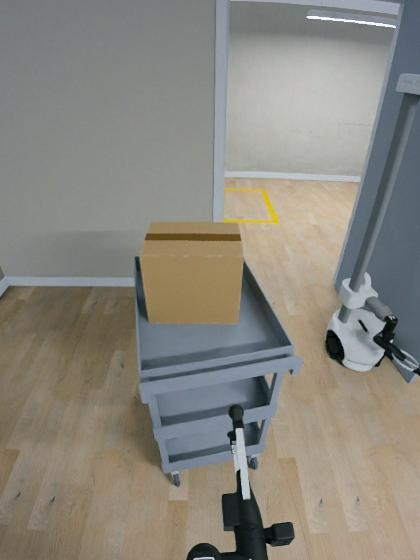

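Scene clock: 525.17 s.
move: r2 moving
r1: as last shown
r1.lidar_m: 4.12 0.25 0.25 - 0.25 0.32 3.64 1.12 1.43 0.84 0.89 1.60
r1.servo_current: wrist_yaw_rad=39(72) wrist_pitch_rad=52(52) wrist_roll_rad=33(59) gripper_m=46(46)
r1.contact_limits: translate_m 1
r1.wrist_depth_mm: - - - - - - - / - - - - - - - / - - - - - - - / - - - - - - - / - - - - - - - / 1205 1229 1118 199 1229 1229 1205 / 878 831 180 183 162 809 854
r2.base_odometry: x=-2.155 y=-1.221 heading=-2.850
r2.turned_by_wheels: +0.000
r2.turned_by_imu: +0.000
r2.base_tilt: forward=-0.6 right=+0.1
r2.lidar_m: 0.54 0.58 1.81 1.75 1.87 2.65 3.77 3.92 3.07 2.98 1.43 0.62
r2.base_status: translate_m moving
r2.joint_positions: lift_m=+0.686 arm_m=+0.000 wrist_yaw_rad=+0.000 wrist_pitch_rad=+0.002 wrist_roll_rad=+1.568 gripper_m=+0.090
r2.joint_status: not commanded
r2.measured_speeds: translate_m=+0.049 strafe_m=+0.000 rotate_rad=+0.002 lift_m=+0.000 arm_m=+0.000 wrist_yaw_rad=+0.000 wrist_pitch_rad=+0.000 wrist_roll_rad=+0.000
r2.motor_effort: lift_m=+17(17) arm_m=+4(5) wheel_0=+5(8) wheel_1=+6(8) wheel_2=-9(11)
r2.servo_current: wrist_yaw_rad=39(52) wrist_pitch_rad=39(46) wrist_roll_rad=46(52) gripper_m=52(59)
r2.contact_limits: translate_m 0.2
r2.hand_pose: x=+0.4592 y=-0.0874 z=+0.8636 quat_wxyz=(+0.708, +0.706, +0.001, -0.001) (m; r2's base frame)
r2.wrist_depth_mm: - - - - - 1618 1182 / - - - 430 - 1756 445 / - - - 433 - 831 433 / - - 627 415 421 - 421 / - - 621 415 413 - - / - - 193 404 189 - - / - - 640 - - - -
pictures: none
No camera images: "cameras" was empty.

Scene clock: 527.57 s.
earlier move: r2 done
r1.base_odometry: x=-1.665 y=-0.522 heading=-2.185
r1.turned_by_wheels: +0.000
r1.turned_by_imu: +0.000
r1.base_tilt: forward=-1.6 right=+1.3
r1.lidar_m: 4.10 0.25 0.25 - 0.25 0.33 3.65 1.11 1.42 0.85 0.87 5.08
r1.base_status: not commanded
r1.joint_positions: lift_m=+0.150 arm_m=+0.000 wrist_yaw_rad=+0.303 wrist_pitch_rad=+0.006 wrist_roll_rad=+0.000 gripper_m=-0.020
r1.joint_status: not commanded
r1.measured_speeds: all 0
r1.motor_effort: lift_m=+15(15) arm_m=+4(4) wheel_0=+0(1) wheel_1=+0(0) wheel_2=+0(0)
r1.servo_current: wrist_yaw_rad=33(72) wrist_pitch_rad=52(59) wrist_roll_rad=39(65) gripper_m=46(46)
r1.contact_limits: translate_m 1
r1.hand_pose: x=+0.4722 y=+0.0025 z=+0.3267 quat_wxyz=(+0.989, +0.000, +0.003, +0.151) (m; r1's base frame)
r1.wrist_depth_mm: - - - - - - - / - - - - - - - / - - - - - - - / - - - - - - - / - - - - - - - / 1255 1229 1138 200 1205 1229 1182 / 878 831 180 183 161 809 842
r2.base_odometry: x=-2.296 y=-1.264 heading=-2.850
r2.turned_by_wheels: +0.000
r2.turned_by_imu: +0.000
r2.base_tilt: forward=-0.7 right=+0.1
r2.lidar_m: 0.40 0.42 1.79 1.74 1.87 2.62 3.92 4.05 3.07 2.99 1.33 0.48
r2.base_status: done
r2.joint_positions: lift_m=+0.686 arm_m=+0.000 wrist_yaw_rad=+0.000 wrist_pitch_rad=+0.002 wrist_roll_rad=+1.568 gripper_m=+0.090
r2.joint_status: not commanded
r2.measured_speeds: all 0
r2.motor_effort: lift_m=+17(17) arm_m=+5(5) wheel_0=+4(9) wheel_1=+4(8) wheel_2=-6(11)
r2.servo_current: wrist_yaw_rad=52(59) wrist_pitch_rad=52(52) wrist_roll_rad=46(59) gripper_m=65(65)
r2.contact_limits: translate_m 0.2
r2.hand_pose: x=+0.4592 y=-0.0874 z=+0.8636 quat_wxyz=(+0.708, +0.706, +0.001, -0.001) (m; r2's base frame)
r2.wrist_depth_mm: 1708 - - 266 296 304 300 / 1708 - - 286 290 1576 1138 / 1708 - - 279 283 1756 - / - 477 473 276 277 866 - / - 480 480 267 270 854 - / - 484 194 207 190 - - / - - 492 - 259 - -
wait: 2.40 of 4 s (r2 has come to rest)
pictures: r2_head_camera
Images, in order (width x height): r2_head_camera 420x560.

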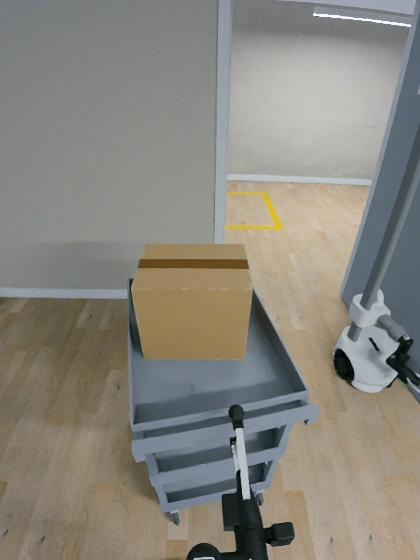

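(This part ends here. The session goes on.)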